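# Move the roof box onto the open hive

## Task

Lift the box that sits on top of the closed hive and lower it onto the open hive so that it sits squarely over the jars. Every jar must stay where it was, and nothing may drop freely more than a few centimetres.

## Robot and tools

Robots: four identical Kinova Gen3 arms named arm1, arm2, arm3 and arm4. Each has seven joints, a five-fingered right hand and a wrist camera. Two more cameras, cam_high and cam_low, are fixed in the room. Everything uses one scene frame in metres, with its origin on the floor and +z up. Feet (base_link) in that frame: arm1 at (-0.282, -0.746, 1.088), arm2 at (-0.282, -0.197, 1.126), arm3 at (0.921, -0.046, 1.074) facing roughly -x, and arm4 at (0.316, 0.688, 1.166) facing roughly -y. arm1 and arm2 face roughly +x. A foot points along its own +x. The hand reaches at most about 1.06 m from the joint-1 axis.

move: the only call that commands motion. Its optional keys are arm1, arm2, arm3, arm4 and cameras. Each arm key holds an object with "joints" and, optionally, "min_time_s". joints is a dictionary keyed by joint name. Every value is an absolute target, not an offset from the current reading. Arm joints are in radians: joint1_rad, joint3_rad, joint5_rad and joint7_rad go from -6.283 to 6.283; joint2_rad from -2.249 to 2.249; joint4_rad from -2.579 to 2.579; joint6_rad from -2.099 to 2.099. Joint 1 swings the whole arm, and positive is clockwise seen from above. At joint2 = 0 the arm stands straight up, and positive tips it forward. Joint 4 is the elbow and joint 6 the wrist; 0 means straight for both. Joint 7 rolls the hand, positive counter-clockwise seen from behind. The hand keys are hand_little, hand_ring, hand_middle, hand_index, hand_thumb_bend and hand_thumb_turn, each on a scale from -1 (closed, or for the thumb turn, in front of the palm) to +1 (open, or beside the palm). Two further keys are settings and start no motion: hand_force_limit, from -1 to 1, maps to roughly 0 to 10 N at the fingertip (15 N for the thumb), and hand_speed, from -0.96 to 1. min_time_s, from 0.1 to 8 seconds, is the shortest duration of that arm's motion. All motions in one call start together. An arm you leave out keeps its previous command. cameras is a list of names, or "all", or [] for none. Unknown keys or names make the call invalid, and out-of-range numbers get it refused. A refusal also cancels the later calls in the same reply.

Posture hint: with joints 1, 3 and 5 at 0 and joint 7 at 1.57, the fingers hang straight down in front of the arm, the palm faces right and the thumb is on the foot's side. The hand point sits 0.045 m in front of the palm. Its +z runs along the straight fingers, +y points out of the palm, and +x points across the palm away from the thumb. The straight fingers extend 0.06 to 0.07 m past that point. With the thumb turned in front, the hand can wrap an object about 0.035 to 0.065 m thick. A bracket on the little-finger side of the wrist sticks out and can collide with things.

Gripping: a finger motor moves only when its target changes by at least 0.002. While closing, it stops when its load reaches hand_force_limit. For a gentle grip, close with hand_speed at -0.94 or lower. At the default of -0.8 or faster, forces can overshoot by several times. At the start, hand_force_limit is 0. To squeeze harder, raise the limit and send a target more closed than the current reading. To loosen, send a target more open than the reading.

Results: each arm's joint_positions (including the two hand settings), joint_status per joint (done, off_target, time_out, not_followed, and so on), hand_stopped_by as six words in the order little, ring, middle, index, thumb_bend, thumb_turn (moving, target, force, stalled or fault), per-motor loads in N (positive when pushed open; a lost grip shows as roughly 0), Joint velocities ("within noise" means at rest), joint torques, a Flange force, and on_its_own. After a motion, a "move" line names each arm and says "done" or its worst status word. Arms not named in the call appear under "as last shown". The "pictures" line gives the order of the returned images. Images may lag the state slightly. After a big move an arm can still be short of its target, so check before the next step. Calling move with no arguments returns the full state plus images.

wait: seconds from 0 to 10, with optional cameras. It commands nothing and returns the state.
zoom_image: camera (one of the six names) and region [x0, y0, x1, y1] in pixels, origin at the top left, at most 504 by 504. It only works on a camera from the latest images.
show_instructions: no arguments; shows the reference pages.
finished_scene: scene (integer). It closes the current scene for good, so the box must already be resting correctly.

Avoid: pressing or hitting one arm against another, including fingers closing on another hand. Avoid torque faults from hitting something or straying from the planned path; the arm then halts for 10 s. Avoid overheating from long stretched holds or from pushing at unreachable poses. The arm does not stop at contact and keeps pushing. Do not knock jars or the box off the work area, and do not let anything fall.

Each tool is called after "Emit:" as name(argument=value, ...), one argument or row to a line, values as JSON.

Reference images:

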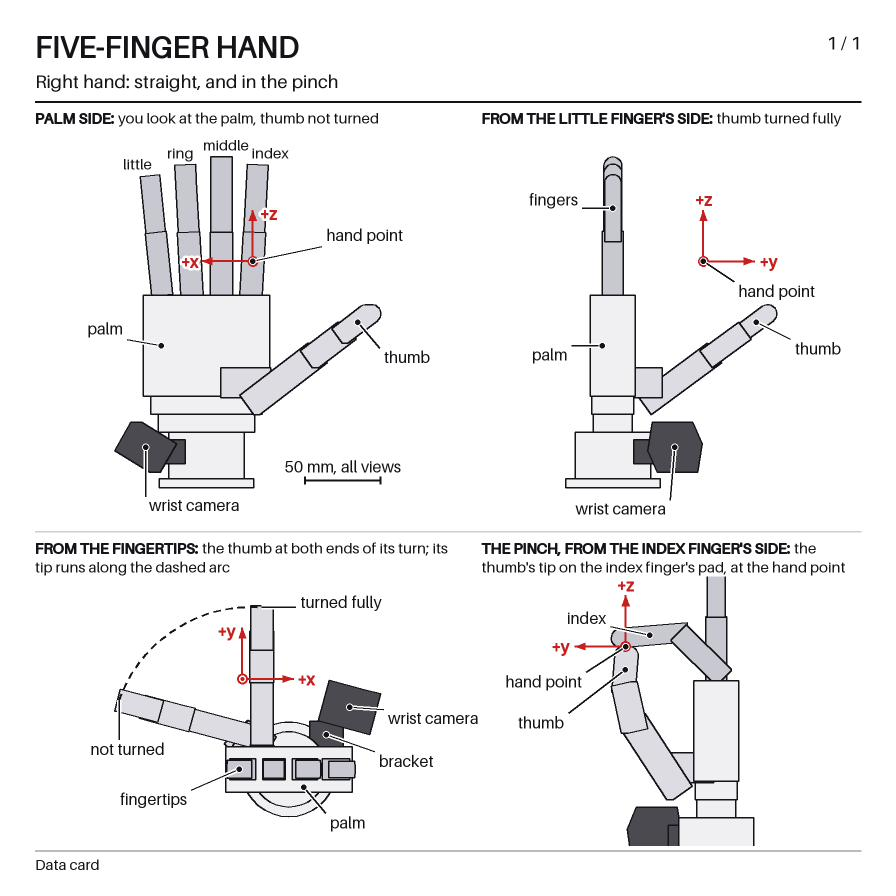

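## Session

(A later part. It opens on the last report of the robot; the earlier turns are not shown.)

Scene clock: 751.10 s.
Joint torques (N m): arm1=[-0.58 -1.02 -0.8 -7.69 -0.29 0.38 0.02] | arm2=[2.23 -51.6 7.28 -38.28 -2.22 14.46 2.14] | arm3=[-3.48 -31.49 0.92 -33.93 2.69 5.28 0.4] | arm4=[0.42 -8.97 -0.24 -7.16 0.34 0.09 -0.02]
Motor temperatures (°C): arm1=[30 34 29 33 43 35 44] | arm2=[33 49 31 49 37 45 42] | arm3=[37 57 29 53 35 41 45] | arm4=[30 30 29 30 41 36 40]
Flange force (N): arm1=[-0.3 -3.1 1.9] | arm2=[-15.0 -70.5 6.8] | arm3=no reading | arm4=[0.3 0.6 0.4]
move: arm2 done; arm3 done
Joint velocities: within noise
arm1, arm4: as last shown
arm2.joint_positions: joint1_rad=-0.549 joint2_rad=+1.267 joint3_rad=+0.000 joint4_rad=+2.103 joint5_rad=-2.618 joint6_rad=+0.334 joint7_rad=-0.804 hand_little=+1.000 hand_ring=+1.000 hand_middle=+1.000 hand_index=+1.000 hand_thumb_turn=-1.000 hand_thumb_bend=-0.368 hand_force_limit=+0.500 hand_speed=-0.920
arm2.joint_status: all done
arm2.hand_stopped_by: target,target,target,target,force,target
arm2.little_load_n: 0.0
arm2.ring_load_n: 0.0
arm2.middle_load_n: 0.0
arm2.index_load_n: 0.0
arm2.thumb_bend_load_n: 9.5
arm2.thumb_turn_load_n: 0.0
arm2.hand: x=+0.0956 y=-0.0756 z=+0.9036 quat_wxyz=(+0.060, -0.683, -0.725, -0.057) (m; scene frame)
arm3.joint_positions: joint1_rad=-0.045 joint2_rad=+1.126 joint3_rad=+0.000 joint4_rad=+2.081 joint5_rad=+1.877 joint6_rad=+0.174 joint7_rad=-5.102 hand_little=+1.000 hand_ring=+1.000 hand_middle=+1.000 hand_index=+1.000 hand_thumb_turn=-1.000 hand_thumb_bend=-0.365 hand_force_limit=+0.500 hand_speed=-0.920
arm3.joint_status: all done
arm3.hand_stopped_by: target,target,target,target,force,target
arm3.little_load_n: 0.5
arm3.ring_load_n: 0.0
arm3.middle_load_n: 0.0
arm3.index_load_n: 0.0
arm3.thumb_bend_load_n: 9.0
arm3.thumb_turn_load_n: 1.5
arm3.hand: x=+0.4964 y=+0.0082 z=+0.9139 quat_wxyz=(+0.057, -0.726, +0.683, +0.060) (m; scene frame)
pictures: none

Emit:
move(
  arm2={"joints":{"joint1_rad":-0.5495,"joint2_rad":1.2746,"joint4_rad":2.0985,"joint5_rad":-2.6226,"joint6_rad":0.337,"joint7_rad":-0.7996},"min_time_s":1},
  arm3={"joints":{"joint1_rad":-0.0453,"joint2_rad":1.1316,"joint4_rad":2.0787,"joint5_rad":1.8935,"joint6_rad":0.1747,"joint7_rad":-5.1181},"min_time_s":1},
  cameras=["arm1_cam_wrist","cam_high","arm4_cam_wrist"],
)

Emit:
zoom_image(
  camera="cam_high",
  region=[290, 260, 450, 340],
)

Emit:
zoom_image(
  camera="arm4_cam_wrist",
  region=[190, 150, 430, 250],
)

Scene clock: 760.00 s.
Joint torques (N m): arm1=[-0.59 -1.02 -0.72 -7.65 -0.26 0.35 0.05] | arm2=[4 -40.87 9.9 -45.23 -2.78 14.84 2.32] | arm3=[-3.1 -31.95 1.5 -34.18 2.7 5.84 0.41] | arm4=[0.33 -8.9 -0.17 -7.19 0.36 0.1 0.02]
Motor temperatures (°C): arm1=[30 34 29 33 43 35 44] | arm2=[33 49 31 50 37 45 42] | arm3=[37 56 29 53 35 41 45] | arm4=[30 30 29 30 41 36 40]
Flange force (N): arm1=[-0.2 -2.7 1.7] | arm2=[-5.0 -80.1 -34.1] | arm3=no reading | arm4=[0.5 0.7 0.4]
move: arm2 done; arm3 done
Joint velocities: within noise
arm1, arm4: as last shown
arm2.joint_positions: joint1_rad=-0.550 joint2_rad=+1.275 joint3_rad=+0.000 joint4_rad=+2.098 joint5_rad=-2.623 joint6_rad=+0.337 joint7_rad=-0.800 hand_little=+1.000 hand_ring=+1.000 hand_middle=+1.000 hand_index=+1.000 hand_thumb_turn=-1.000 hand_thumb_bend=-0.368 hand_force_limit=+0.500 hand_speed=-0.920
arm2.joint_status: all done
arm2.hand_stopped_by: target,target,target,target,force,target
arm2.little_load_n: 0.0
arm2.ring_load_n: 0.0
arm2.middle_load_n: 0.0
arm2.index_load_n: 0.0
arm2.thumb_bend_load_n: 10.0
arm2.thumb_turn_load_n: 1.5
arm2.hand: x=+0.0957 y=-0.0755 z=+0.9006 quat_wxyz=(+0.060, -0.683, -0.725, -0.057) (m; scene frame)
arm3.joint_positions: joint1_rad=-0.045 joint2_rad=+1.132 joint3_rad=+0.000 joint4_rad=+2.079 joint5_rad=+1.894 joint6_rad=+0.175 joint7_rad=-5.118 hand_little=+1.000 hand_ring=+1.000 hand_middle=+1.000 hand_index=+1.000 hand_thumb_turn=-1.000 hand_thumb_bend=-0.365 hand_force_limit=+0.500 hand_speed=-0.920
arm3.joint_status: all done
arm3.hand_stopped_by: target,target,target,target,force,target
arm3.little_load_n: 0.0
arm3.ring_load_n: 0.0
arm3.middle_load_n: 0.0
arm3.index_load_n: 0.0
arm3.thumb_bend_load_n: 9.0
arm3.thumb_turn_load_n: 1.5
arm3.hand: x=+0.4963 y=+0.0082 z=+0.9119 quat_wxyz=(+0.057, -0.726, +0.683, +0.060) (m; scene frame)
pictures: arm1_cam_wrist, arm4_cam_wrist, cam_high
camera_calibration:
arm1_cam_wrist: T_world_to_cam=[[-0.0594348, 0.996924, 0.0510982, 0.592843], [0.925959, 0.0359365, 0.375909, -0.442079], [0.372916, 0.0696569, -0.925247, 1.6449], [0, 0, 0, 1]] pos_world=[-0.168827, -0.689711, 1.65783]
arm4_cam_wrist: T_world_to_cam=[[0.96444, 0.264039, 0.0117595, -0.40681], [0.224738, -0.84268, 0.489269, -0.461549], [0.139095, -0.469228, -0.872054, 1.4526], [0, 0, 0, 1]] pos_world=[0.294021, 0.400077, 1.49735]

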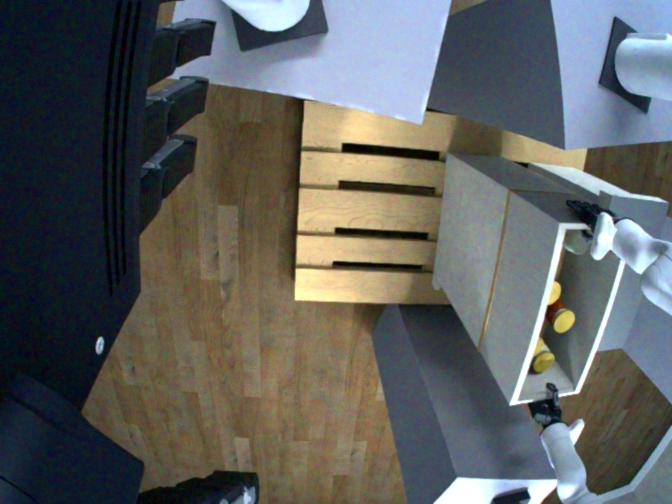

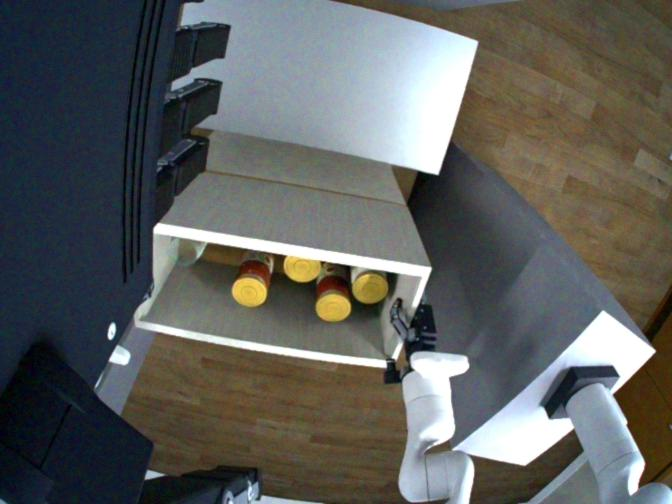

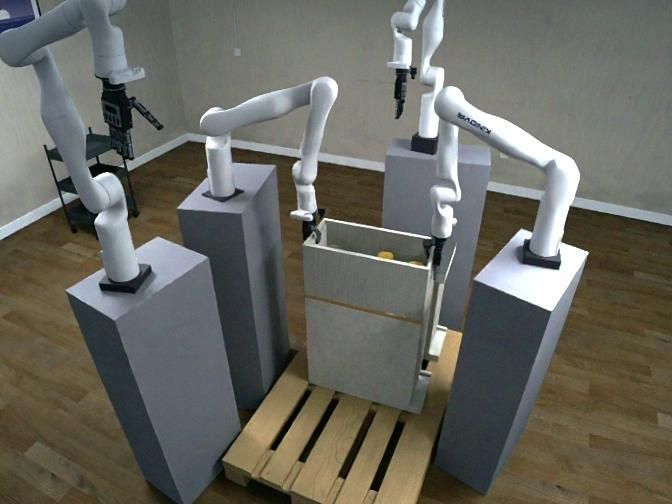

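Scaled by 3.150 from the camera's 672x504 image, which has a finer 960x720 frame.

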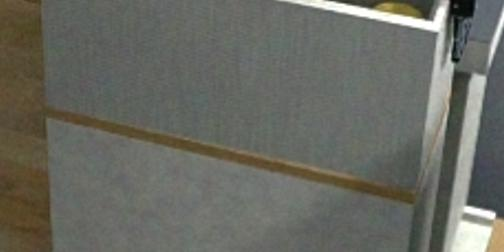

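Scaled by 2.100 from the camera's 672x504 image, which has a finer 960x720 frame.

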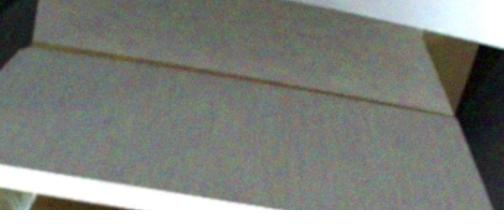

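Emit:
move(
  arm2={"joints":{"hand_thumb_bend":1,"hand_speed":-0.3}},
  arm3={"joints":{"hand_thumb_bend":1,"hand_speed":-0.3}},
)

Emit:
move(
  arm2={"joints":{"joint1_rad":-0.5655,"joint2_rad":1.2763,"joint4_rad":2.1523,"joint5_rad":-2.6964,"joint6_rad":0.3882,"joint7_rad":-0.7375},"min_time_s":3},
  arm3={"joints":{"joint1_rad":-0.0492,"joint2_rad":1.1279,"joint4_rad":2.1348,"joint5_rad":2.1422,"joint6_rad":0.197,"joint7_rad":-5.3751},"min_time_s":3},
  cameras=["all"],
)

Emit:
zoom_image(
  camera="cam_high",
  region=[290, 200, 470, 340],
)

Emit:
zoom_image(
  camera="arm1_cam_wrist",
  region=[450, 160, 650, 410],
)

Scene clock: 789.53 s.
Joint torques (N m): arm1=[-0.58 -1.03 -0.74 -7.75 -0.25 0.35 0.02] | arm2=[4.34 -45.8 10.06 -42.58 -2.88 14.74 2.17] | arm3=[-3.26 -34.7 1.87 -32.73 2.73 6.13 0.46] | arm4=[0.37 -8.93 -0.17 -7.14 0.35 0.14 -0.04]
Motor temperatures (°C): arm1=[30 34 29 33 43 35 44] | arm2=[33 49 31 53 37 46 42] | arm3=[37 54 29 54 35 41 44] | arm4=[30 30 29 30 41 36 40]
Flange force (N): arm1=[-0.2 -2.8 2.1] | arm2=[-6.7 -76.8 -16.4] | arm3=no reading | arm4=[0.3 0.6 0.4]
move: arm2 done; arm3 done
Joint velocities: within noise
arm1, arm4: as last shown
arm2.joint_positions: joint1_rad=-0.550 joint2_rad=+1.275 joint3_rad=+0.000 joint4_rad=+2.098 joint5_rad=-2.623 joint6_rad=+0.337 joint7_rad=-0.800 hand_little=+1.000 hand_ring=+1.000 hand_middle=+1.000 hand_index=+1.000 hand_thumb_turn=-1.000 hand_thumb_bend=+1.000 hand_force_limit=+0.500 hand_speed=-0.300
arm2.joint_status: all done
arm2.hand_stopped_by: target,target,target,target,target,target
arm2.little_load_n: 0.0
arm2.ring_load_n: 0.0
arm2.middle_load_n: 0.0
arm2.index_load_n: 0.0
arm2.thumb_bend_load_n: 0.0
arm2.thumb_turn_load_n: 0.0
arm2.hand: x=+0.0957 y=-0.0755 z=+0.9006 quat_wxyz=(+0.060, -0.683, -0.725, -0.057) (m; scene frame)
arm3.joint_positions: joint1_rad=-0.045 joint2_rad=+1.132 joint3_rad=+0.000 joint4_rad=+2.079 joint5_rad=+1.894 joint6_rad=+0.175 joint7_rad=-5.118 hand_little=+1.000 hand_ring=+1.000 hand_middle=+1.000 hand_index=+1.000 hand_thumb_turn=-1.000 hand_thumb_bend=+1.000 hand_force_limit=+0.500 hand_speed=-0.300
arm3.joint_status: all done
arm3.hand_stopped_by: target,target,target,target,target,target
arm3.little_load_n: 0.0
arm3.ring_load_n: 0.0
arm3.middle_load_n: 0.0
arm3.index_load_n: -0.5
arm3.thumb_bend_load_n: 0.0
arm3.thumb_turn_load_n: 0.0
arm3.hand: x=+0.4963 y=+0.0082 z=+0.9119 quat_wxyz=(+0.057, -0.726, +0.683, +0.060) (m; scene frame)
pictures: none

Scene clock: 792.83 s.
Joint torques (N m): arm1=[-0.5 -1.09 -0.77 -7.73 -0.28 0.38 0.07] | arm2=[-1.98 -16.35 -1.1 2.79 -0.05 0.54 -0.1] | arm3=[-0.07 -16.35 2.09 1.75 -0.34 0.38 -0.18] | arm4=[0.33 -8.93 -0.23 -7.23 0.35 0.14 -0.03]
Motor temperatures (°C): arm1=[30 34 29 33 43 35 44] | arm2=[33 49 31 53 37 46 42] | arm3=[37 54 29 53 35 41 44] | arm4=[30 30 29 30 41 36 40]
Flange force (N): arm1=[-0.3 -2.8 2.0] | arm2=[-6.0 5.2 0.2] | arm3=[-0.2 -4.2 4.3] | arm4=[0.6 0.5 0.6]
move: arm2 done; arm3 done
Joint velocities: within noise
arm1, arm4: as last shown
arm2.joint_positions: joint1_rad=-0.565 joint2_rad=+1.276 joint3_rad=+0.000 joint4_rad=+2.152 joint5_rad=-2.696 joint6_rad=+0.388 joint7_rad=-0.738 hand_little=+1.000 hand_ring=+1.000 hand_middle=+1.000 hand_index=+1.000 hand_thumb_turn=-1.000 hand_thumb_bend=+1.000 hand_force_limit=+0.500 hand_speed=-0.300
arm2.joint_status: all done
arm2.hand_stopped_by: target,target,target,target,target,target
arm2.little_load_n: 0.0
arm2.ring_load_n: 0.0
arm2.middle_load_n: 0.0
arm2.index_load_n: 0.0
arm2.thumb_bend_load_n: 0.0
arm2.thumb_turn_load_n: 0.0
arm2.hand: x=+0.0787 y=-0.0765 z=+0.9046 quat_wxyz=(+0.060, -0.683, -0.725, -0.057) (m; scene frame)
arm3.joint_positions: joint1_rad=-0.049 joint2_rad=+1.128 joint3_rad=+0.000 joint4_rad=+2.135 joint5_rad=+2.142 joint6_rad=+0.197 joint7_rad=-5.375 hand_little=+1.000 hand_ring=+1.000 hand_middle=+1.000 hand_index=+1.000 hand_thumb_turn=-1.000 hand_thumb_bend=+1.000 hand_force_limit=+0.500 hand_speed=-0.300
arm3.joint_status: all done
arm3.hand_stopped_by: target,target,target,target,target,target
arm3.little_load_n: 0.0
arm3.ring_load_n: 0.0
arm3.middle_load_n: 0.5
arm3.index_load_n: 0.0
arm3.thumb_bend_load_n: 0.0
arm3.thumb_turn_load_n: 0.0
arm3.hand: x=+0.5135 y=+0.0091 z=+0.9148 quat_wxyz=(+0.057, -0.726, +0.683, +0.060) (m; scene frame)
pictures: arm1_cam_wrist, arm2_cam_wrist, arm3_cam_wrist, arm4_cam_wrist, cam_high, cam_low
camera_calibration:
arm1_cam_wrist: T_world_to_cam=[[-0.0594348, 0.996924, 0.0510982, 0.592843], [0.925959, 0.0359365, 0.375909, -0.442079], [0.372916, 0.0696569, -0.925247, 1.6449], [0, 0, 0, 1]] pos_world=[-0.168827, -0.689711, 1.65783]
arm2_cam_wrist: T_world_to_cam=[[0.941762, 0.335113, 0.0279973, -0.0783969], [0.305057, -0.886388, 0.348218, -0.405004], [0.141509, -0.319397, -0.936995, 0.925849], [0, 0, 0, 1]] pos_world=[0.0663647, -0.0370049, 1.01074]
arm3_cam_wrist: T_world_to_cam=[[-0.942571, -0.333111, -0.0244502, 0.50677], [-0.272304, 0.723993, 0.633786, -0.441222], [-0.193419, 0.604046, -0.773122, 0.916498], [0, 0, 0, 1]] pos_world=[0.534788, -0.0653549, 1.0006]
arm4_cam_wrist: T_world_to_cam=[[0.96444, 0.264039, 0.0117595, -0.40681], [0.224738, -0.84268, 0.489269, -0.461549], [0.139095, -0.469228, -0.872054, 1.4526], [0, 0, 0, 1]] pos_world=[0.294021, 0.400077, 1.49735]

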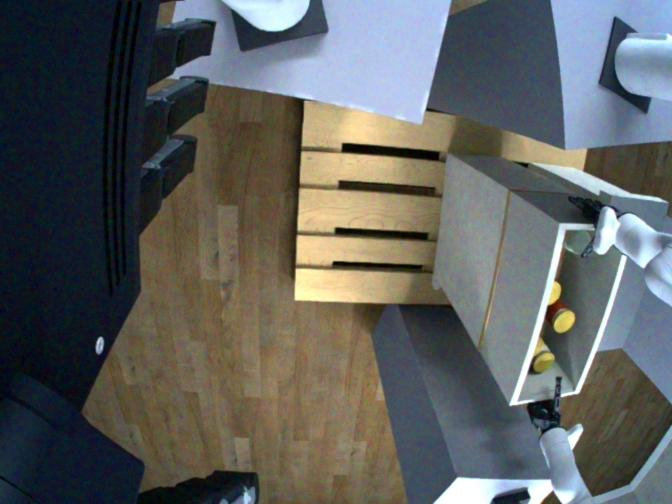

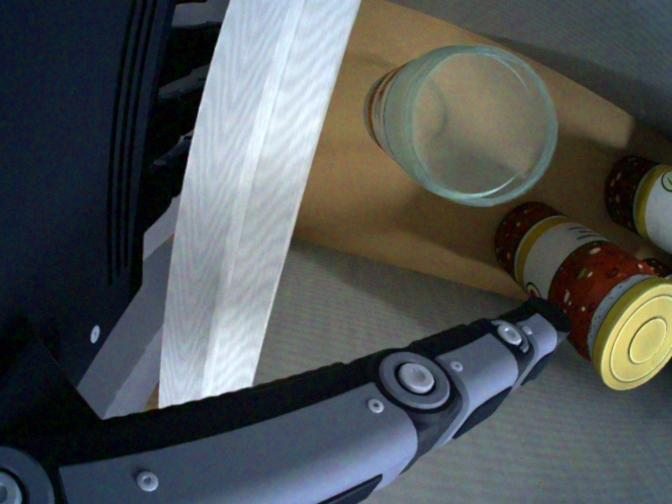

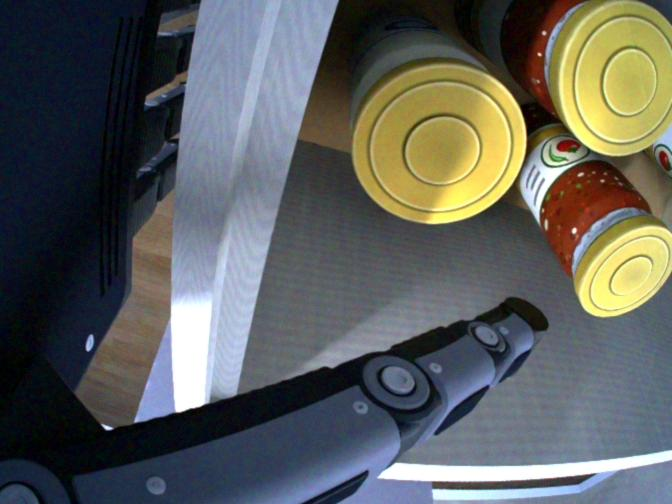

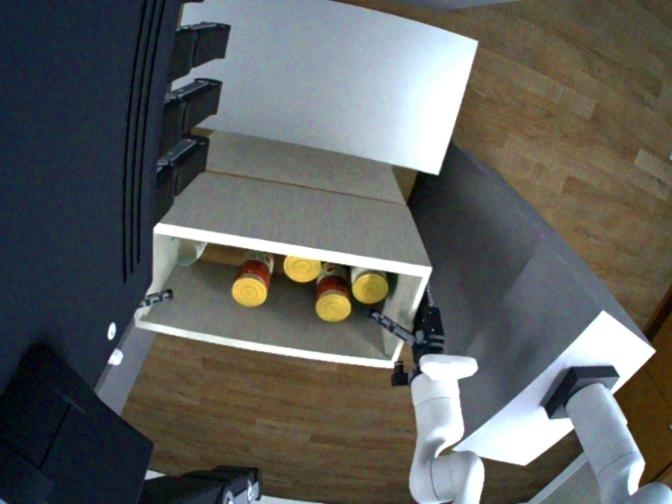

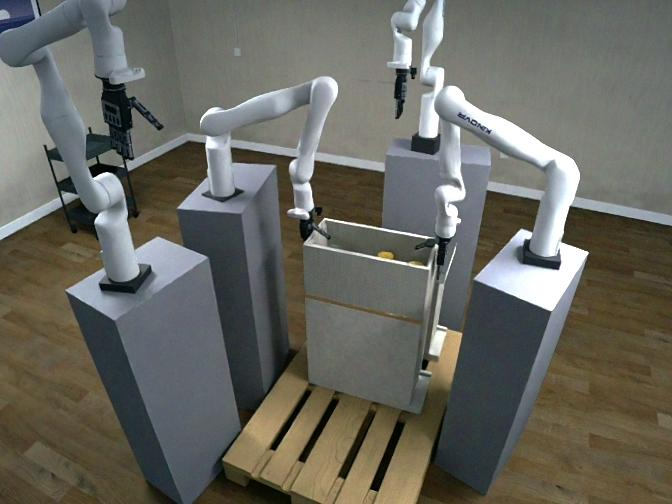

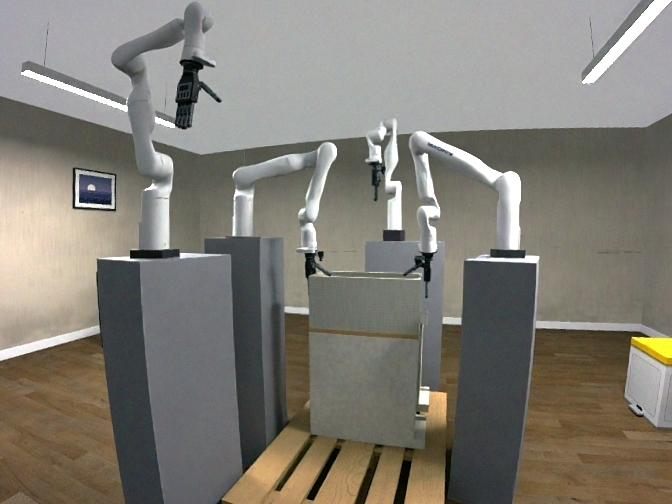

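Scaled by 2.800 from the camera's 672x504 image, which has a finer 960x720 frame.

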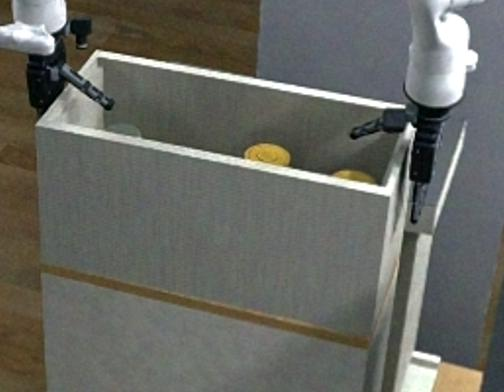

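Scaled by 2.016 from the camera's 672x504 image, which has a finer 960x720 frame.

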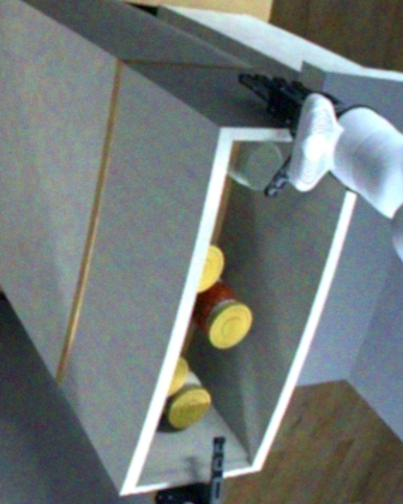

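Emit:
finished_scene(
  scene=2,
)

The scene is finished: the task was done.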